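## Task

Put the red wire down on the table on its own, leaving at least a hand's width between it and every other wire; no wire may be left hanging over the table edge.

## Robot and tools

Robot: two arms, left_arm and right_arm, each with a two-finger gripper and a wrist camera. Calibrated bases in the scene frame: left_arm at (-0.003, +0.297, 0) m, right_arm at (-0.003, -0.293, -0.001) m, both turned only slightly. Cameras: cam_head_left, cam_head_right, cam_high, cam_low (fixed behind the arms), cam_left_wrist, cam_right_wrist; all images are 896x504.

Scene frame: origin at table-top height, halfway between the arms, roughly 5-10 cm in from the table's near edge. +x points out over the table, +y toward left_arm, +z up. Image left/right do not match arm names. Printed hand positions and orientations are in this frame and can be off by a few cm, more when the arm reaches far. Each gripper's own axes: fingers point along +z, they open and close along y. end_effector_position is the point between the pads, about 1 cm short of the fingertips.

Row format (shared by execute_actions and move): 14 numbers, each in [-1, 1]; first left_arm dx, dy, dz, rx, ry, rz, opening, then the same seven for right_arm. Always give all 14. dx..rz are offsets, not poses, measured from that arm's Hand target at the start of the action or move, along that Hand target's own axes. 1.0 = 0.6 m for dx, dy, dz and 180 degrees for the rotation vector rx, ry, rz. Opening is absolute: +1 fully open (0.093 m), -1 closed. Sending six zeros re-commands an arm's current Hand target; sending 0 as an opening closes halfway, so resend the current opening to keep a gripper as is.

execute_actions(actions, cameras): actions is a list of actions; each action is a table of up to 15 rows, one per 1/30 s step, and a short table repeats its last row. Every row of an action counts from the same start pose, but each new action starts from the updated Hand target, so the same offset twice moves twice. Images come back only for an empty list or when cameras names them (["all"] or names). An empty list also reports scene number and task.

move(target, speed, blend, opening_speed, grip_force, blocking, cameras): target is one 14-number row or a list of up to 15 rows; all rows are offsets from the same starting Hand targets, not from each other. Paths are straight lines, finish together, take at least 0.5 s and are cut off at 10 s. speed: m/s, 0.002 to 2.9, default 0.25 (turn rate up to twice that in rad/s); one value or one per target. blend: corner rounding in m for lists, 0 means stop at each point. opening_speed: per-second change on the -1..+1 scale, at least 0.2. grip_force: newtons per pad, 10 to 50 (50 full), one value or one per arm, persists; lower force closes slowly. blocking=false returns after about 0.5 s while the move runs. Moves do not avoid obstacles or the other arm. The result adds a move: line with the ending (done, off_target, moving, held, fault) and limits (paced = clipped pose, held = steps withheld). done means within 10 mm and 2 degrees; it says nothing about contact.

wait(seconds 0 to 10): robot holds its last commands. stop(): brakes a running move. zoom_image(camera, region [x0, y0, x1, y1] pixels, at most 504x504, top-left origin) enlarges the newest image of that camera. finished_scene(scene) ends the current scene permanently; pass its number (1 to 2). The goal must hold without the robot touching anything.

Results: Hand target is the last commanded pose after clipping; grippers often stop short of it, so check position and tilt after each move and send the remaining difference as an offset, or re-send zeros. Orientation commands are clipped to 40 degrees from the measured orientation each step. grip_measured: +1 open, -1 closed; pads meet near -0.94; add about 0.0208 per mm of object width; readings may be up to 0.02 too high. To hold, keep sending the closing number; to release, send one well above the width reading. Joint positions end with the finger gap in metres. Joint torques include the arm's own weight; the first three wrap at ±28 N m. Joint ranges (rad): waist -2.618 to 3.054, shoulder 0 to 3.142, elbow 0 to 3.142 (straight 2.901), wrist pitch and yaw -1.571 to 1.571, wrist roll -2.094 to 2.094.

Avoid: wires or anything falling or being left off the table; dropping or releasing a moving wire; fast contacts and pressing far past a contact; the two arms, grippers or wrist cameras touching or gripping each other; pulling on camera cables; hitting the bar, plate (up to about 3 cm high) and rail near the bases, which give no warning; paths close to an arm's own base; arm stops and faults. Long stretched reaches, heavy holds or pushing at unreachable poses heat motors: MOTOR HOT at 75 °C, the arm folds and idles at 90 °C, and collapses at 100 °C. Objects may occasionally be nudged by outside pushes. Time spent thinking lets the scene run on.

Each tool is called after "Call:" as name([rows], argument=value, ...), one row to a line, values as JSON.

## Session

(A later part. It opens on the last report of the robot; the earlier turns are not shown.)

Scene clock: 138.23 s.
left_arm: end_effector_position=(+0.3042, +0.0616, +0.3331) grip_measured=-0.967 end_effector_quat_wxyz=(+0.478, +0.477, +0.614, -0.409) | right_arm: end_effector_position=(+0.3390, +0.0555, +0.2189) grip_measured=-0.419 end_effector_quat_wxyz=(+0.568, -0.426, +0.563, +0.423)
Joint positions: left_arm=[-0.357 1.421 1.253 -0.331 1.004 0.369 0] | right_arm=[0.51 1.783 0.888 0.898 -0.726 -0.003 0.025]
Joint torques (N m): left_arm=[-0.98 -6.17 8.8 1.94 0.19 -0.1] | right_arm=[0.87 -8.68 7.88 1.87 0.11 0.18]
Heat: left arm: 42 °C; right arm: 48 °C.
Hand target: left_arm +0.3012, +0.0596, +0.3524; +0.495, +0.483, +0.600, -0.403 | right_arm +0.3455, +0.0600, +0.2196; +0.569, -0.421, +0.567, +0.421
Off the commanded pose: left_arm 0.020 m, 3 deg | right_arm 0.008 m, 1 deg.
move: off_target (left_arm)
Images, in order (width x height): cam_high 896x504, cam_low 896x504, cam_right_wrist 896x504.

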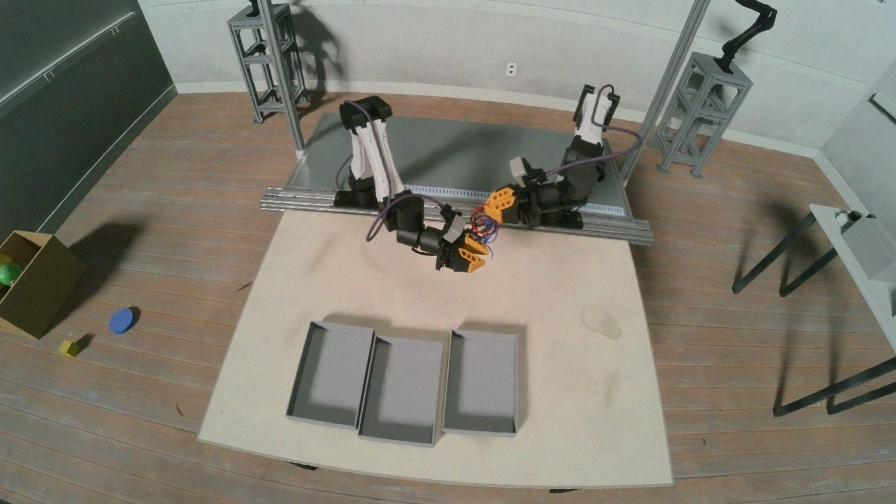

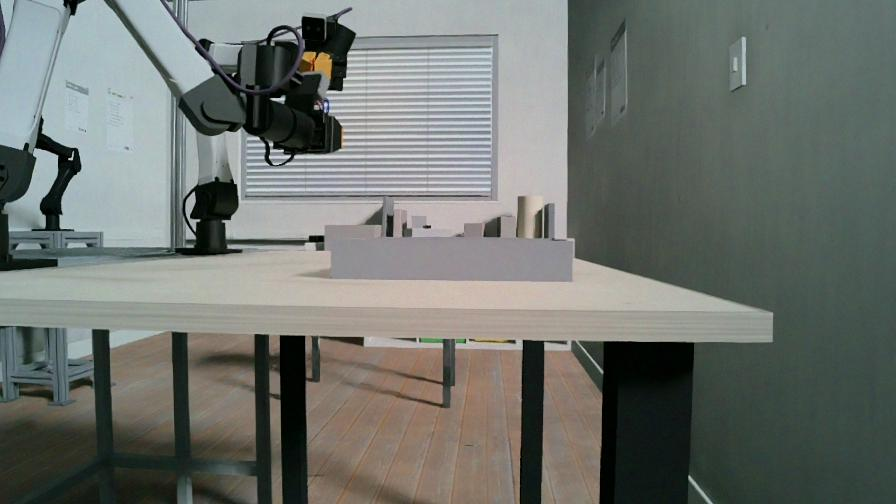

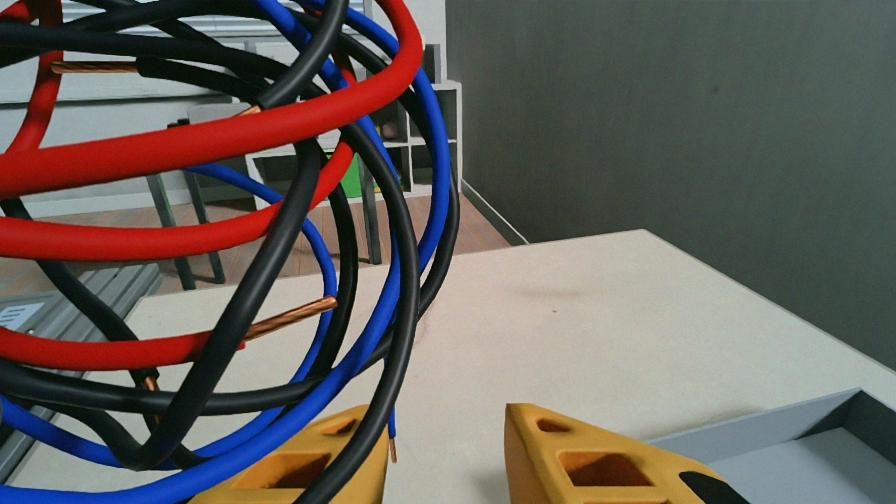

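Call:
move([
  [0,0,0,0,0,0,-1,0,0.01,-0.18,0,0,0,-0.3],
  [-0.164,-0.001,-0.031,0,0,0,-1,-0.12,0.025,-0.18,0,-0.222,0,-0.3],
], speed=0.15, cameras=["cam_right_wrist","cam_low","cam_high","cam_head_left"])

Call:
zoom_image(camera="cam_low", region=[270, 0, 390, 180])

Call:
zoom_image(camera="cam_high", region=[400, 150, 540, 270])

Scene clock: 154.47 s.
left_arm: end_effector_position=(+0.2996, +0.0634, +0.4468) grip_measured=-0.967 end_effector_quat_wxyz=(+0.491, +0.481, +0.604, -0.404) | right_arm: end_effector_position=(+0.3110, -0.0343, +0.2714) grip_measured=-0.301 end_effector_quat_wxyz=(+0.653, -0.295, +0.508, +0.477)
Joint positions: left_arm=[-0.369 1.527 1.798 -0.725 0.993 0.358 0] | right_arm=[0.367 1.637 0.559 1.488 -0.693 0.378 0.031]
Joint torques (N m): left_arm=[-0.94 -3.89 7.9 1.95 0.17 -0.08] | right_arm=[0.92 -9.78 3.6 2.67 0.32 0.23]
Heat: left arm: 42 °C; right arm: 48 °C.
Hand target: left_arm +0.3011, +0.0596, +0.4525; +0.495, +0.483, +0.600, -0.403 | right_arm +0.2995, -0.0391, +0.2916; +0.729, -0.252, +0.339, +0.539
Off the commanded pose: left_arm 0.007 m, 1 deg | right_arm 0.024 m, 23 deg.
joint sent to its limit (right arm) — joint 4 (wrist pitch), upper limit. The joint targets are off in orientation, not in position.
move: off_target (right_arm)
Images, in order (width x height): cam_head_left 896x504, cam_high 896x504, cam_low 896x504, cam_right_wrist 896x504.

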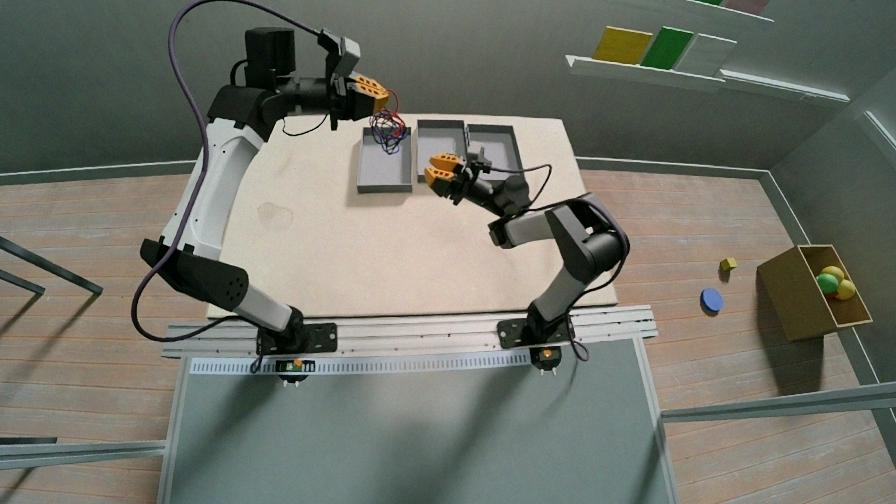

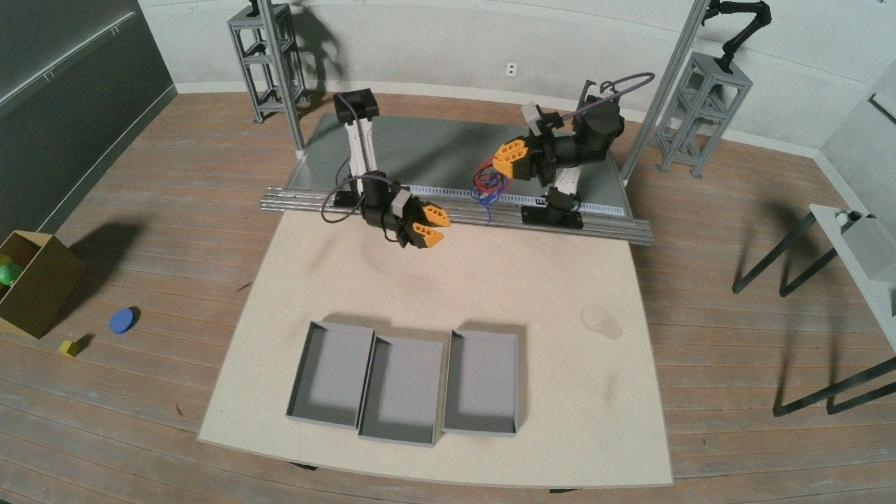

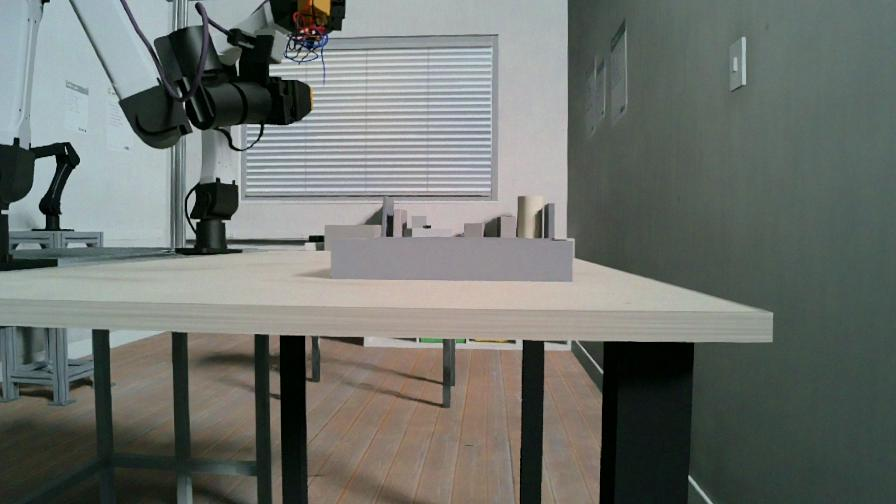

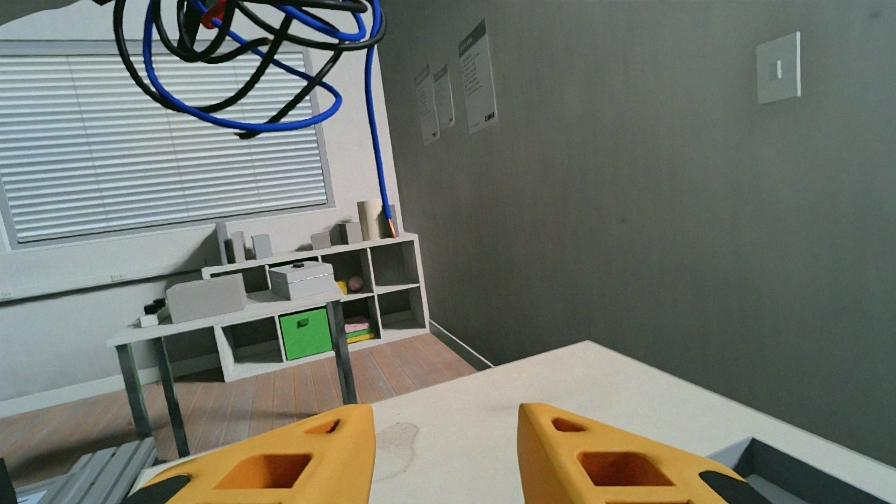

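Scaled by 2.800 from the camera's 896x504 image, which has a finer 1280x720 frame.

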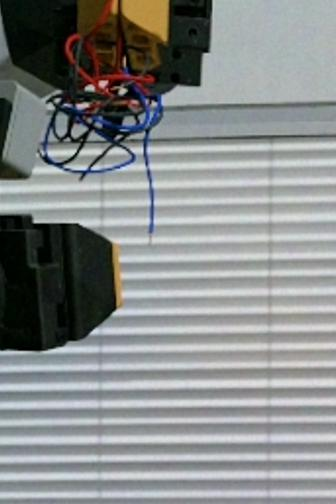

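Scaled by 3.600 from the camera's 896x504 image, which has a finer 1280x720 frame.

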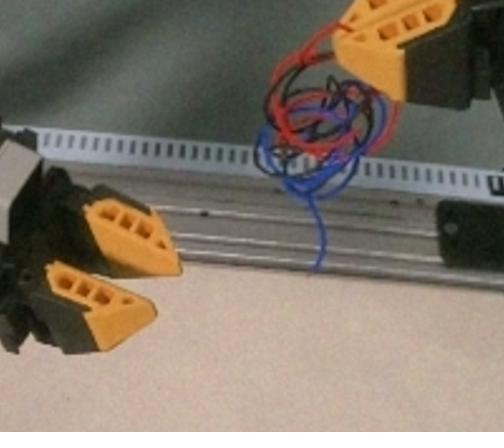

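Call:
move(target=[0,0,0,0,0,0,-1,0.004,0.005,0.083,0,0,0,-0.3], speed=0.12, cameras=["cam_right_wrist","cam_low","cam_high"])

Call:
zoom_image(camera="cam_low", region=[270, 0, 390, 180])

Call:
zoom_image(camera="cam_high", region=[400, 150, 540, 270])

Scene clock: 165.30 s.
left_arm: end_effector_position=(+0.2996, +0.0635, +0.4468) grip_measured=-0.967 end_effector_quat_wxyz=(+0.491, +0.481, +0.604, -0.404) | right_arm: end_effector_position=(+0.3112, +0.0011, +0.3010) grip_measured=-0.301 end_effector_quat_wxyz=(+0.670, -0.286, +0.474, +0.495)
Joint positions: left_arm=[-0.369 1.527 1.798 -0.725 0.993 0.358 0] | right_arm=[0.478 1.682 0.676 1.488 -0.591 0.38 0.031]
Joint torques (N m): left_arm=[-0.92 -3.93 7.97 1.95 0.17 -0.09] | right_arm=[1.06 -6.94 7.08 2.66 0.3 0.17]
Motor temperatures (°C): left_arm=[26 37 42 38 28 25 27] | right_arm=[27 48 39 42 27 24 29]
Heat: left arm: 42 °C; right arm: 48 °C.
Hand target: left_arm +0.3011, +0.0596, +0.4525; +0.495, +0.483, +0.600, -0.403 | right_arm +0.3081, -0.0002, +0.3217; +0.729, -0.252, +0.339, +0.539
Off the commanded pose: left_arm 0.007 m, 1 deg | right_arm 0.021 m, 18 deg.
joint sent to its limit (right arm) — joint 4 (wrist pitch), upper limit. The joint targets are off in orientation, not in position.
move: off_target (right_arm)
Images, in order (width x height): cam_high 896x504, cam_low 896x504, cam_right_wrist 896x504.

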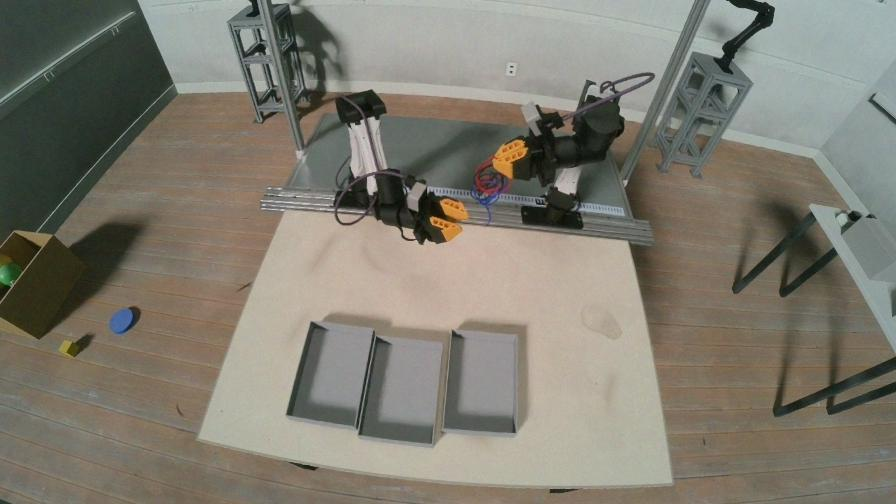

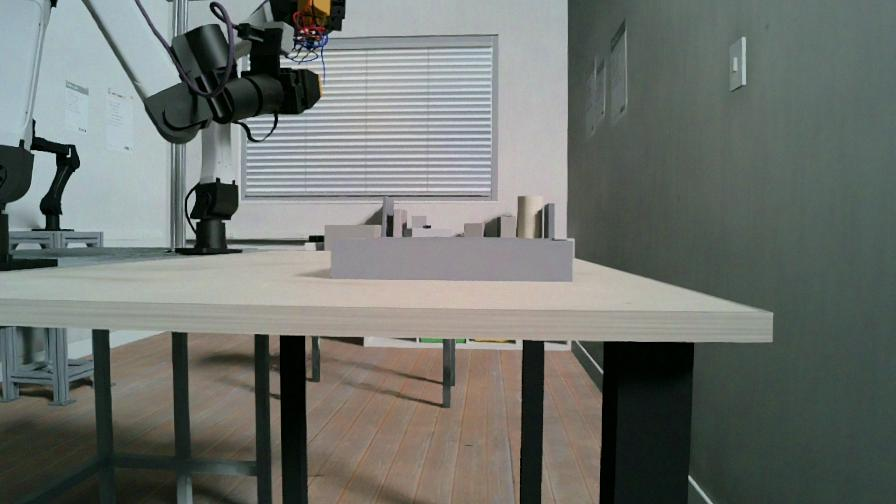

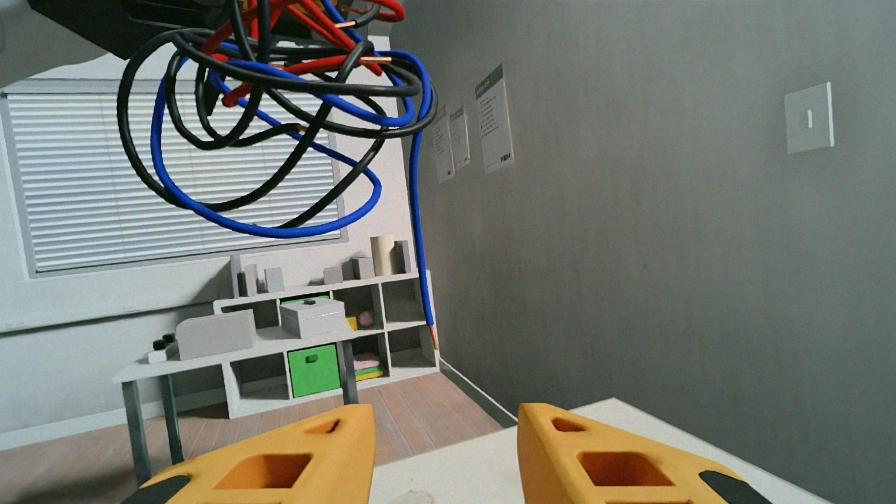

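Scaled by 2.800 from the camera's 896x504 image, which has a finer 1280x720 frame.

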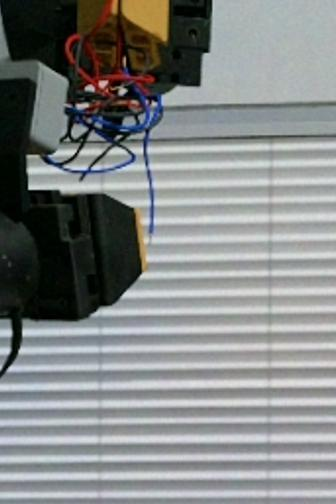

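Scaled by 3.600 from the camera's 896x504 image, which has a finer 1280x720 frame.

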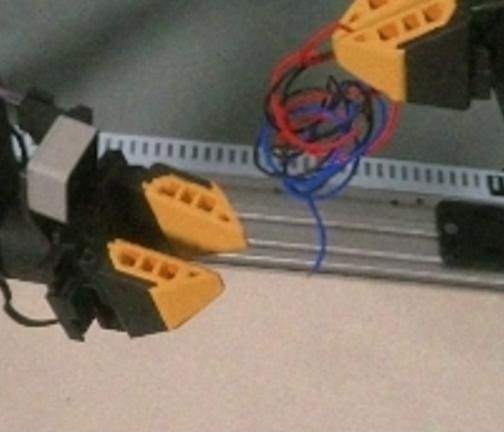

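Call:
move(target=[0,0,0,0,0,0,-1,0.046,0.01,0.09,0,0,0,-0.3], speed=0.1, cameras=["cam_right_wrist","cam_low","cam_high"])

Call:
zoom_image(camera="cam_low", region=[270, 0, 390, 180])

Call:
zoom_image(camera="cam_high", region=[400, 150, 540, 270])

Scene clock: 172.17 s.
left_arm: end_effector_position=(+0.2996, +0.0635, +0.4468) grip_measured=-0.967 end_effector_quat_wxyz=(+0.491, +0.481, +0.604, -0.404) | right_arm: end_effector_position=(+0.3232, +0.0608, +0.3158) grip_measured=-0.301 end_effector_quat_wxyz=(+0.676, -0.279, +0.444, +0.518)
Joint positions: left_arm=[-0.369 1.527 1.798 -0.725 0.993 0.358 0] | right_arm=[0.606 1.851 0.896 1.488 -0.489 0.367 0.031]
Joint torques (N m): left_arm=[-0.94 -3.9 7.94 1.95 0.16 -0.09] | right_arm=[0.59 -8.68 7.19 2.62 0.35 -0.06]
Heat: left arm: 42 °C; right arm: 47 °C.
Hand target: left_arm +0.3011, +0.0596, +0.4525; +0.495, +0.483, +0.600, -0.403 | right_arm +0.3195, +0.0581, +0.3353; +0.729, -0.252, +0.339, +0.539
Off the commanded pose: left_arm 0.007 m, 1 deg | right_arm 0.020 m, 14 deg.
joint sent to its limit (right arm) — joint 4 (wrist pitch), upper limit. The joint targets are off in orientation, not in position.
move: off_target (right_arm)
Images, in order (width x height): cam_high 896x504, cam_low 896x504, cam_right_wrist 896x504.

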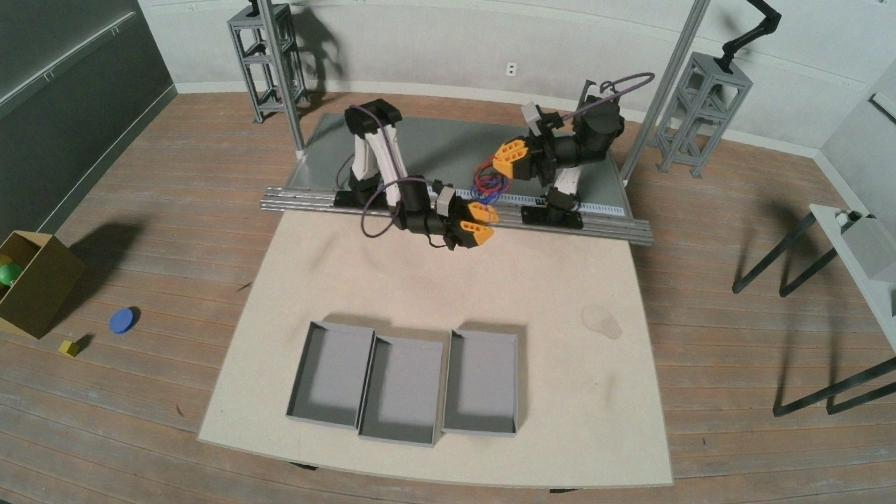

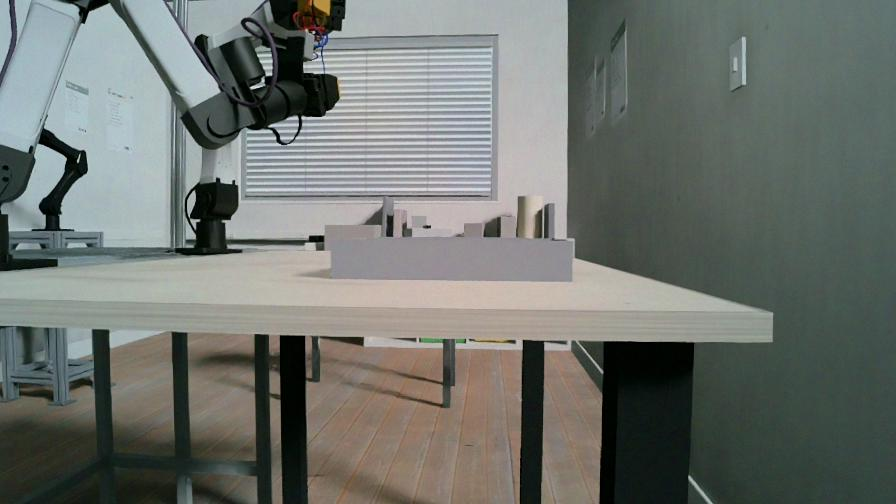

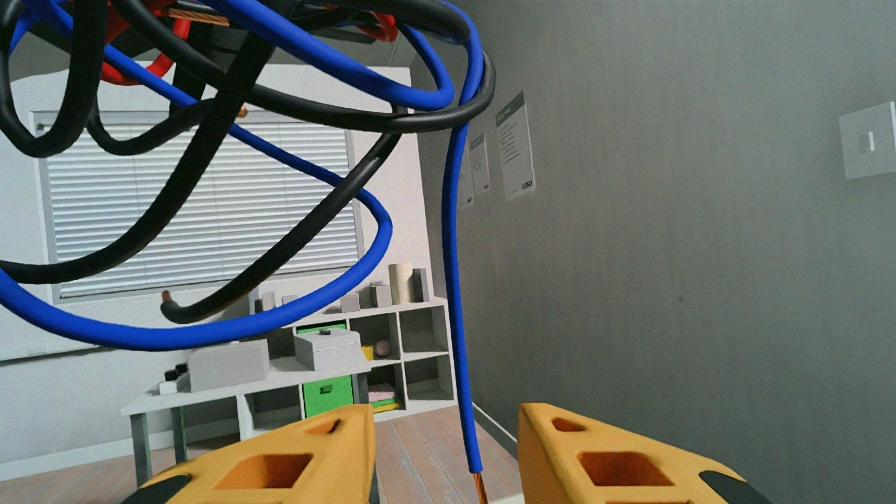

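Scaled by 2.800 from the camera's 896x504 image, which has a finer 1280x720 frame.

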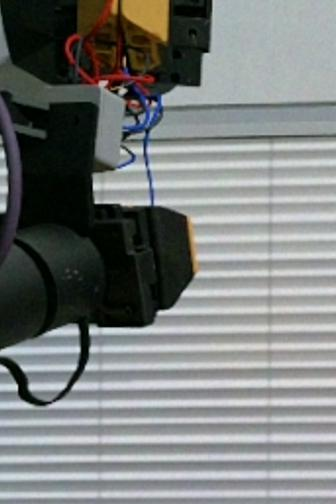

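Scaled by 3.600 from the camera's 896x504 image, which has a finer 1280x720 frame.

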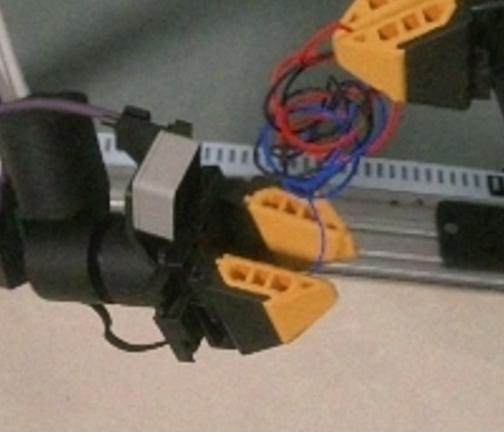

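Call:
move(target=[0,0,0,0,0,0,-1,0,0,0.0,0,0,0,-1], opening_speed=1, cameras=["cam_right_wrist","cam_low"])

Call:
zoom_image(camera="cam_right_wrist", region=[200, 0, 704, 504])

Scene clock: 176.20 s.
left_arm: end_effector_position=(+0.2996, +0.0635, +0.4468) grip_measured=-0.967 end_effector_quat_wxyz=(+0.491, +0.481, +0.604, -0.404) | right_arm: end_effector_position=(+0.3233, +0.0608, +0.3159) grip_measured=-0.988 end_effector_quat_wxyz=(+0.676, -0.279, +0.444, +0.518)
Joint positions: left_arm=[-0.369 1.527 1.798 -0.725 0.993 0.358 0] | right_arm=[0.606 1.851 0.896 1.488 -0.488 0.366 0]
Joint torques (N m): left_arm=[-0.91 -3.93 7.94 1.93 0.16 -0.09] | right_arm=[0.87 -8.9 7.53 2.58 0.35 -0.05]
Heat: left arm: 42 °C; right arm: 47 °C.
Hand target: left_arm +0.3011, +0.0596, +0.4525; +0.495, +0.483, +0.600, -0.403 | right_arm +0.3195, +0.0581, +0.3353; +0.729, -0.252, +0.339, +0.539
Off the commanded pose: left_arm 0.007 m, 1 deg | right_arm 0.020 m, 14 deg.
joint sent to its limit (right arm) — joint 4 (wrist pitch), upper limit. The joint targets are off in orientation, not in position.
move: off_target (right_arm)
Images, in order (width x height): cam_low 896x504, cam_right_wrist 896x504.

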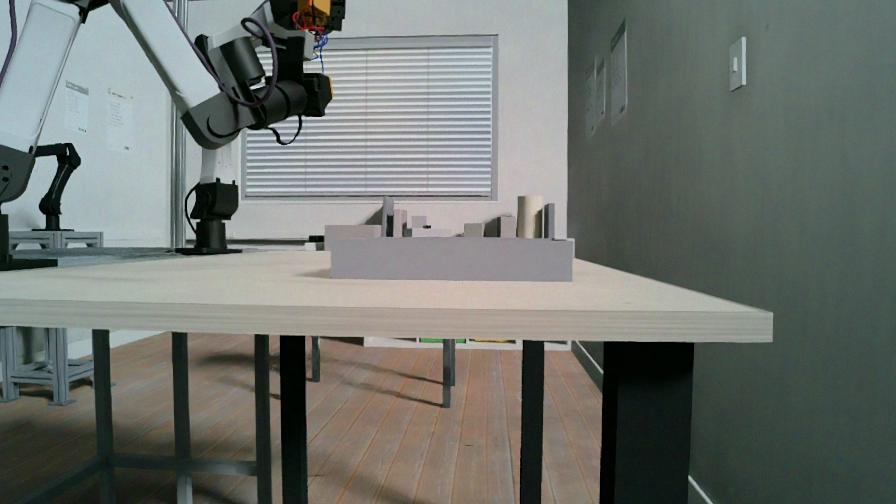

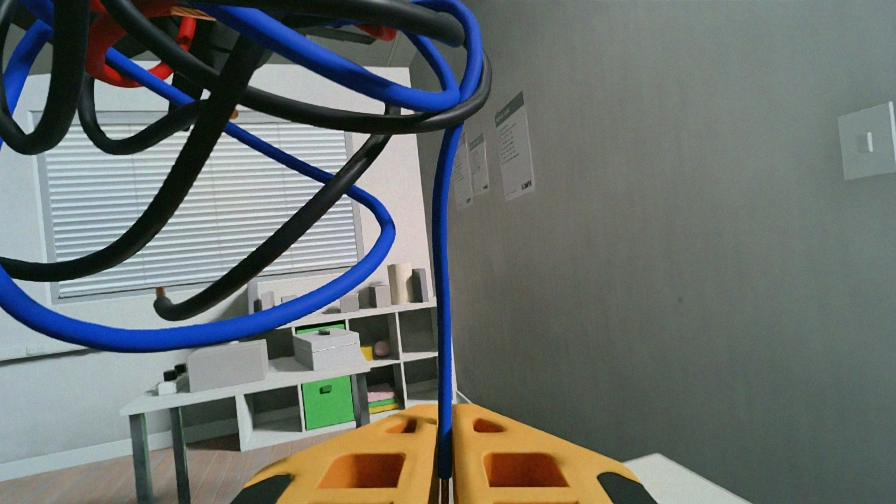

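Scaled by 1.000.

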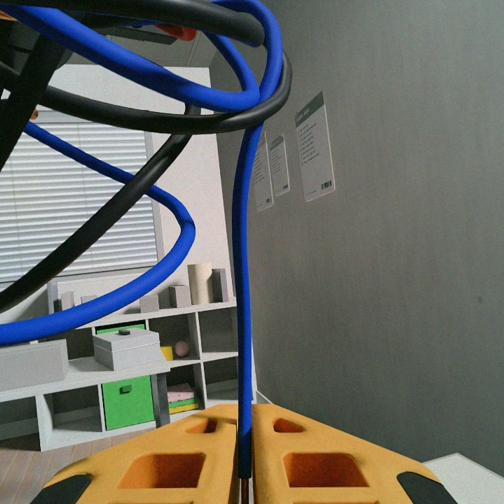

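Call:
move(target=[0,0,0,0,0,0,-1,0.17,0,-0.18,0,0.18,0,-1], speed=0.06, cameras=["cam_right_wrist","cam_low","cam_high"])

Call:
zoom_image(camera="cam_low", region=[250, 0, 400, 200])

Call:
zoom_image(camera="cam_high", region=[400, 150, 540, 290])

Scene clock: 185.27 s.
left_arm: end_effector_position=(+0.2995, +0.0636, +0.4458) grip_measured=-0.967 end_effector_quat_wxyz=(+0.489, +0.480, +0.606, -0.404) | right_arm: end_effector_position=(+0.3141, +0.0435, +0.2049) grip_measured=-0.988 end_effector_quat_wxyz=(+0.619, -0.387, +0.513, +0.452)
Joint positions: left_arm=[-0.369 1.527 1.798 -0.731 0.991 0.358 0] | right_arm=[0.53 1.894 0.704 1.415 -0.68 0.13 0]
Joint torques (N m): left_arm=[-0.91 -3.97 7.91 2 0.21 -0.08] | right_arm=[-0.42 -8.53 3.4 1.78 0.06 -0.07]
Heat: left arm: 42 °C; right arm: 47 °C.
Hand target: left_arm +0.3012, +0.0596, +0.4525; +0.495, +0.483, +0.600, -0.403 | right_arm +0.3150, +0.0417, +0.1879; +0.605, -0.393, +0.528, +0.447
Off the commanded pose: left_arm 0.008 m, 1 deg | right_arm 0.017 m, 3 deg.
move: off_target (right_arm)
Images, in order (width x height): cam_high 896x504, cam_low 896x504, cam_right_wrist 896x504.

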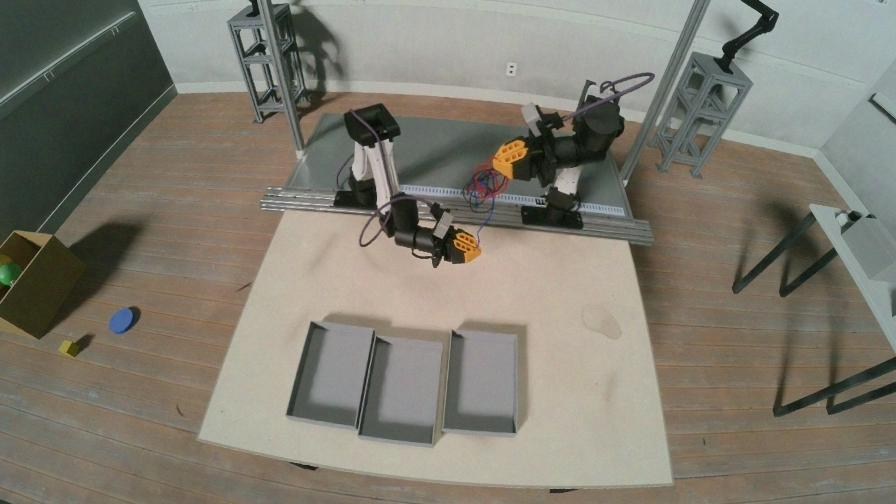

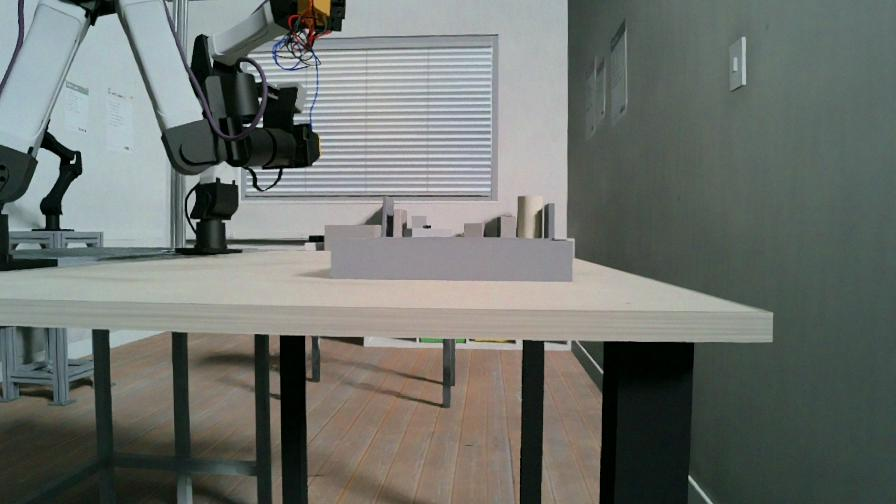

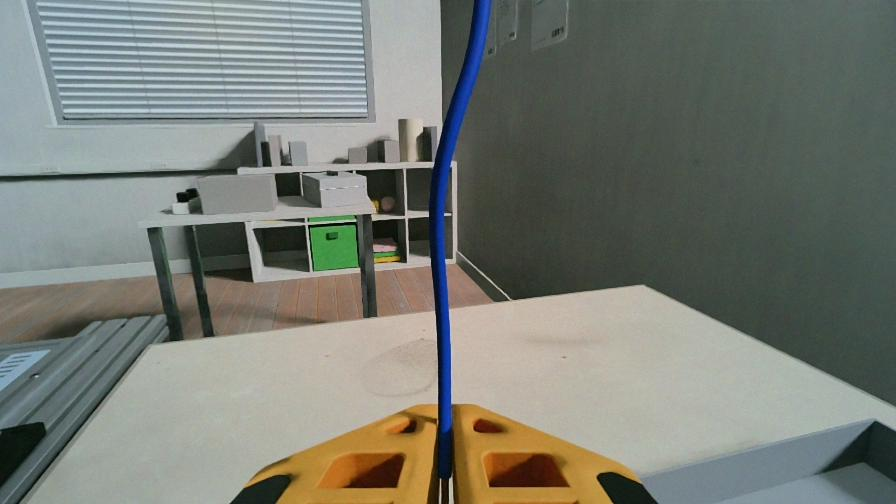

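Scaled by 2.520 from the camera's 896x504 image, which has a finer 1280x720 frame.

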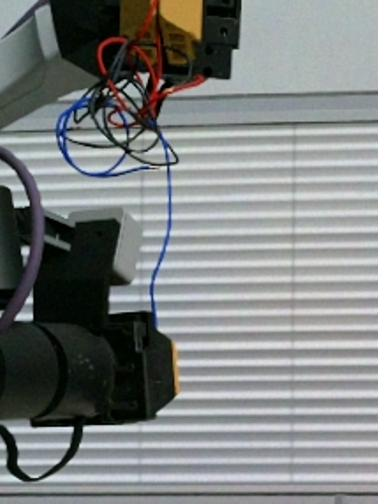

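Scaled by 3.600 from the camera's 896x504 image, which has a finer 1280x720 frame.

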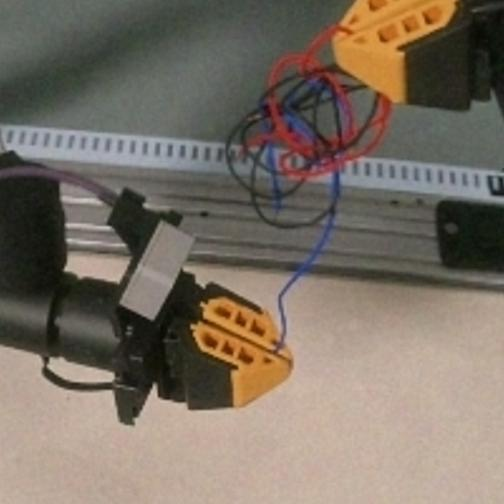

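Call:
move([
  [0,0,0,0,0,0,-1,0.161,-0.01,-0.054,0,0,0,-1],
  [0,0,0,0,0,0,-1,0.12,-0.033,-0.358,0,0,0,-1],
], blend=[0.03,0], speed=0.07, cameras=["cam_right_wrist","cam_low","cam_high","cam_head_left"])

Call:
zoom_image(camera="cam_low", region=[200, 0, 400, 200])

Call:
zoom_image(camera="cam_high", region=[360, 130, 540, 290])

Scene clock: 198.00 s.
left_arm: end_effector_position=(+0.2995, +0.0637, +0.4452) grip_measured=-0.967 end_effector_quat_wxyz=(+0.488, +0.479, +0.607, -0.404) | right_arm: end_effector_position=(+0.2754, -0.1573, +0.0732) grip_measured=-0.988 end_effector_quat_wxyz=(+0.525, -0.402, +0.596, +0.455)
Joint positions: left_arm=[-0.369 1.527 1.798 -0.734 0.989 0.358 0] | right_arm=[-0.168 2.053 0.329 1.487 -1.418 -0.11 0]
Joint torques (N m): left_arm=[-0.95 -3.9 7.91 2.04 0.2 -0.09] | right_arm=[-0.32 -10.19 0.92 2.53 -0.31 -0.05]
Heat: left arm: 42 °C; right arm: 48 °C.
Hand target: left_arm +0.3011, +0.0596, +0.4525; +0.495, +0.483, +0.600, -0.403 | right_arm +0.2749, -0.1587, +0.0879; +0.605, -0.393, +0.528, +0.447
Off the commanded pose: left_arm 0.009 m, 1 deg | right_arm 0.015 m, 12 deg.
joint sent to its limit (right arm) — joint 4 (wrist pitch), upper limit. The joint targets are off in orientation, not in position.
move: off_target (right_arm)
Images, in order (width x height): cam_head_left 896x504, cam_high 896x504, cam_low 896x504, cam_right_wrist 896x504.

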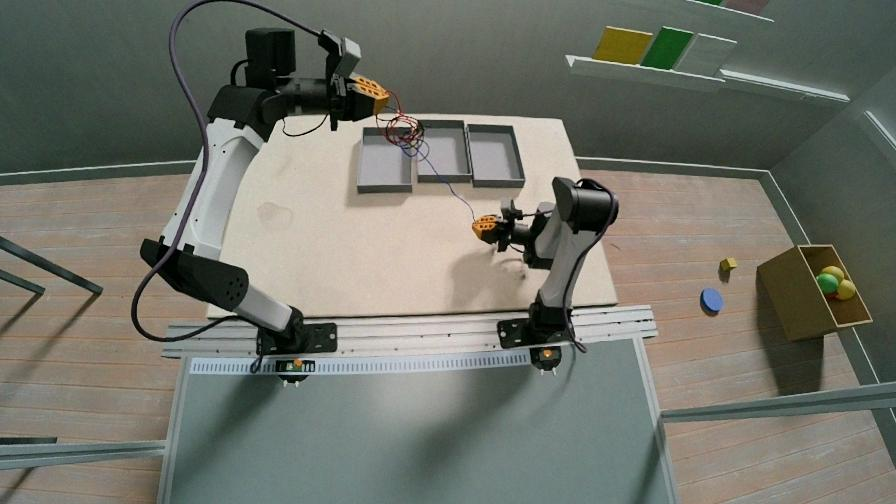

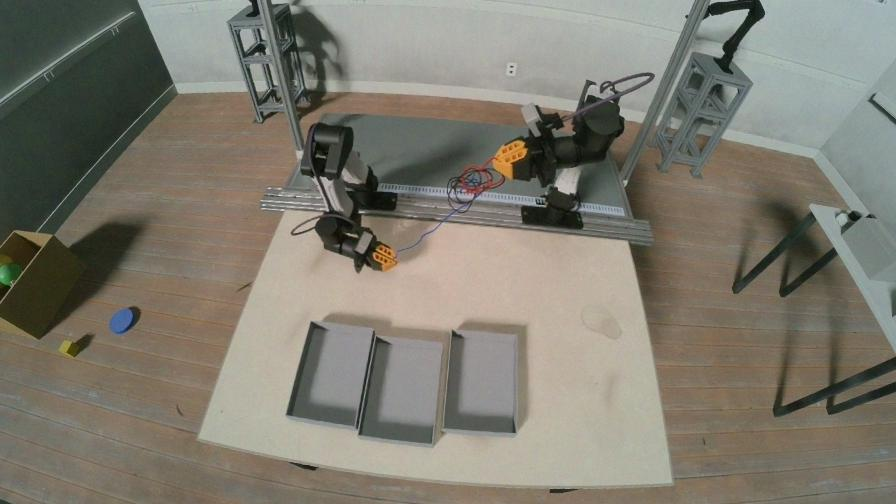

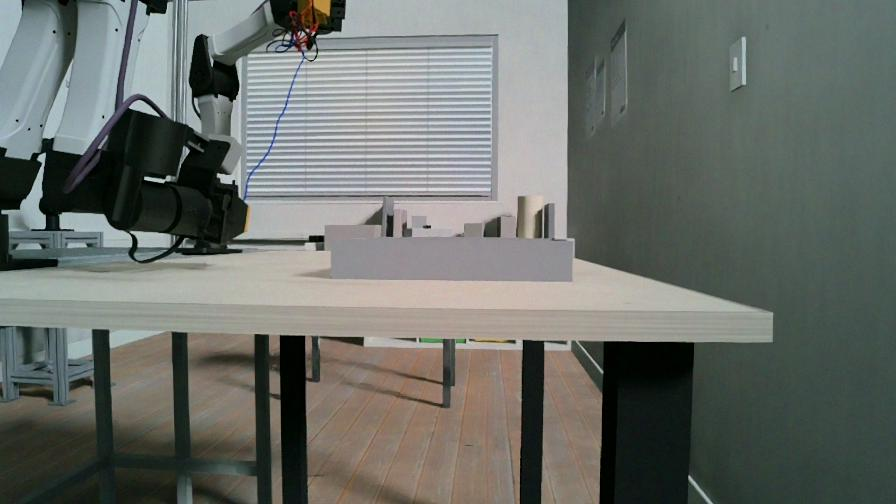

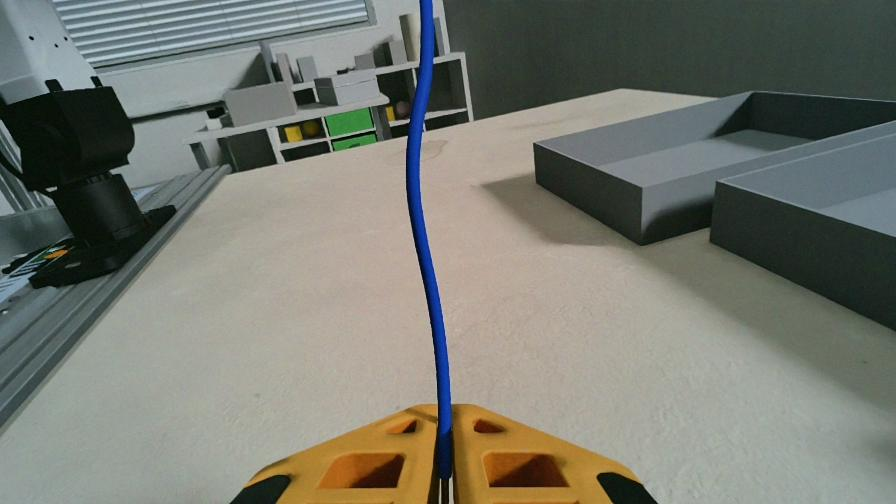

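Scaled by 2.520 from the camera's 896x504 image, which has a finer 1280x720 frame.

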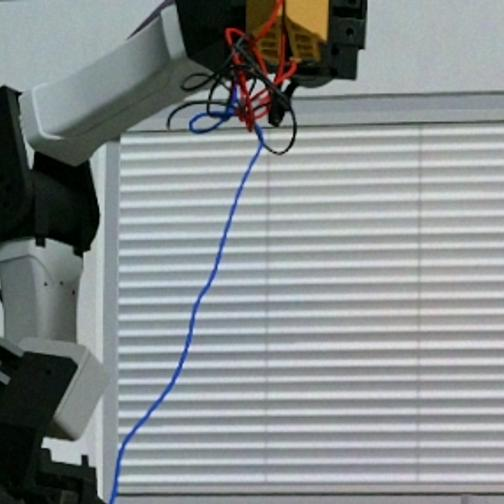

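Scaled by 2.800 from the camera's 896x504 image, which has a finer 1280x720 frame.

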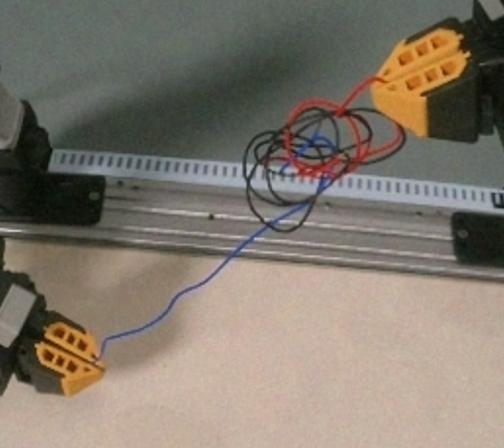

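Call:
move(target=[-0.023,0.116,-0.153,0,0,0,-1,-0.013,-0.029,-0.095,0.06,0,0,-1], speed=0.06, cameras=["cam_low","cam_high","cam_head_left"])

Call:
zoom_image(camera="cam_low", region=[200, 0, 400, 200])

Call:
zoom_image(camera="cam_high", region=[360, 130, 560, 290])

Scene clock: 212.10 s.
left_arm: end_effector_position=(+0.3491, +0.1585, +0.4796) grip_measured=-0.967 end_effector_quat_wxyz=(+0.491, +0.471, +0.610, -0.405) | right_arm: end_effector_position=(+0.2744, -0.2159, +0.0762) grip_measured=-0.988 end_effector_quat_wxyz=(+0.563, -0.340, +0.629, +0.414)
Joint positions: left_arm=[-0.048 2.022 2.75 -1.565 1.245 0.765 0] | right_arm=[-0.404 2.017 0.261 1.485 -1.478 -0.128 0]
Joint torques (N m): left_arm=[0.43 -5.9 5.65 1.48 0.62 0.14] | right_arm=[-0.69 -9.01 0.43 2.46 -0.2 -0.07]
Heat: left arm: 42 °C; right arm: 48 °C.
Hand target: left_arm +0.3509, +0.1599, +0.4829; +0.495, +0.483, +0.600, -0.403 | right_arm +0.2748, -0.2187, +0.0881; +0.640, -0.334, +0.568, +0.396
Off the commanded pose: left_arm 0.004 m, 2 deg | right_arm 0.012 m, 11 deg.
joint sent to its limit (right arm) — joint 4 (wrist pitch), upper limit. The joint targets are off in orientation, not in position.
move: off_target (right_arm)
Images, in order (width x height): cam_head_left 896x504, cam_high 896x504, cam_low 896x504.

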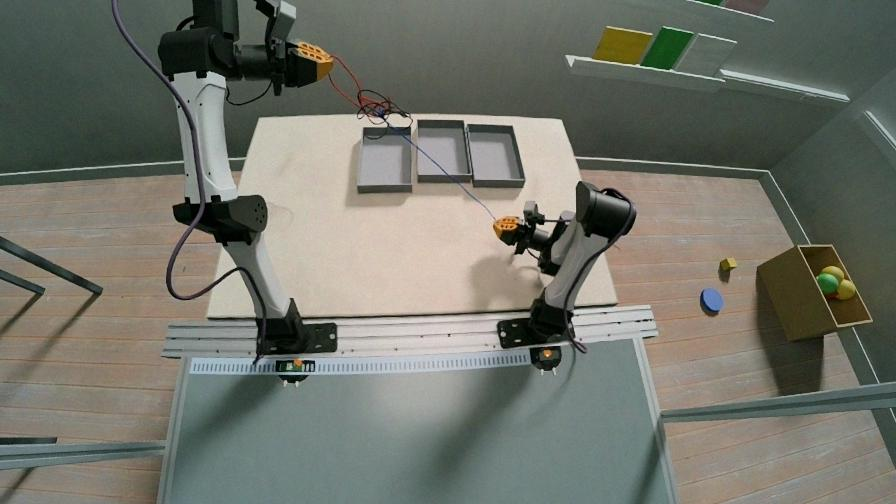

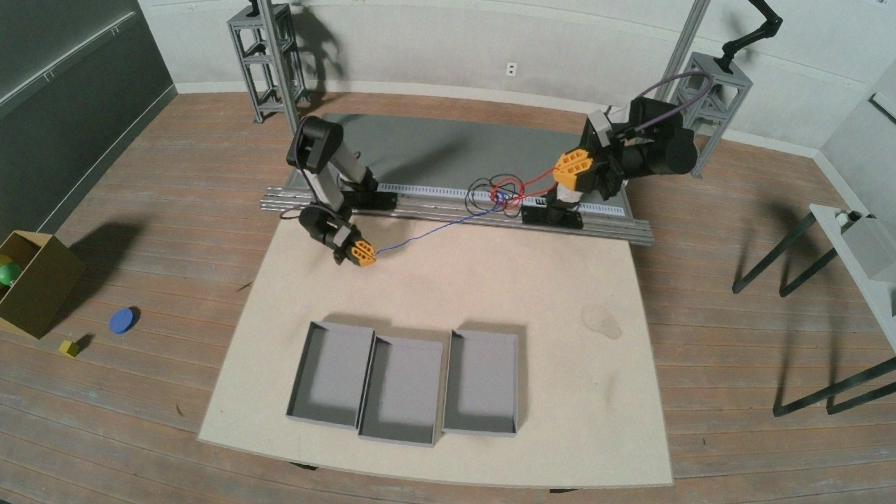

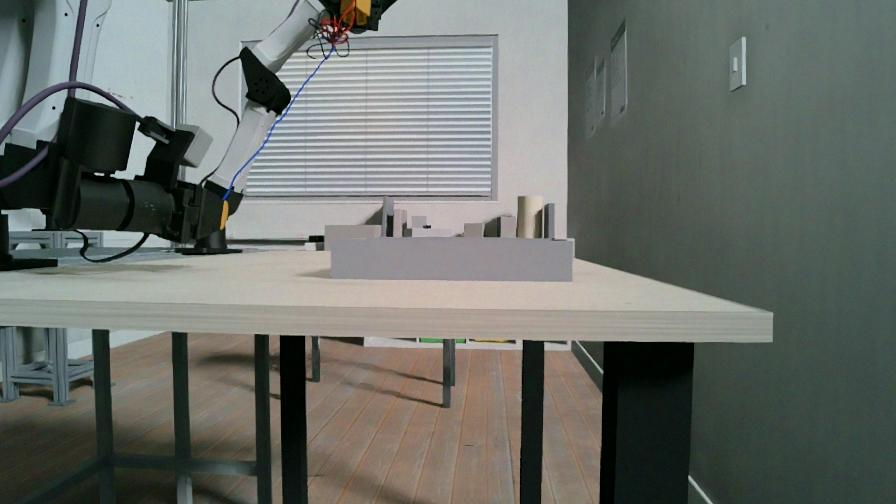

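Scaled by 2.520 from the camera's 896x504 image, which has a finer 1280x720 frame.

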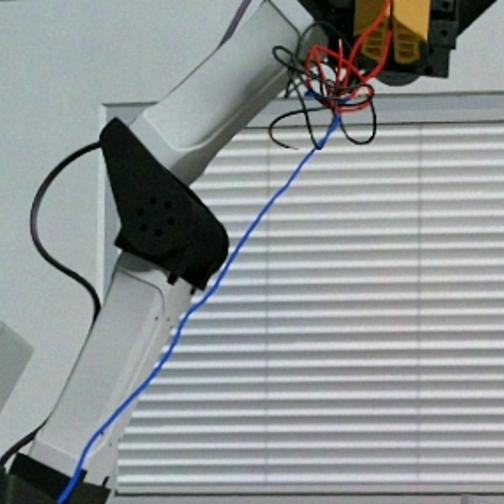

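Scaled by 2.520 from the camera's 896x504 image, which has a finer 1280x720 frame.

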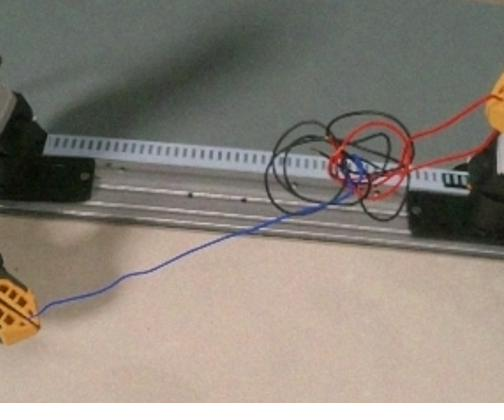

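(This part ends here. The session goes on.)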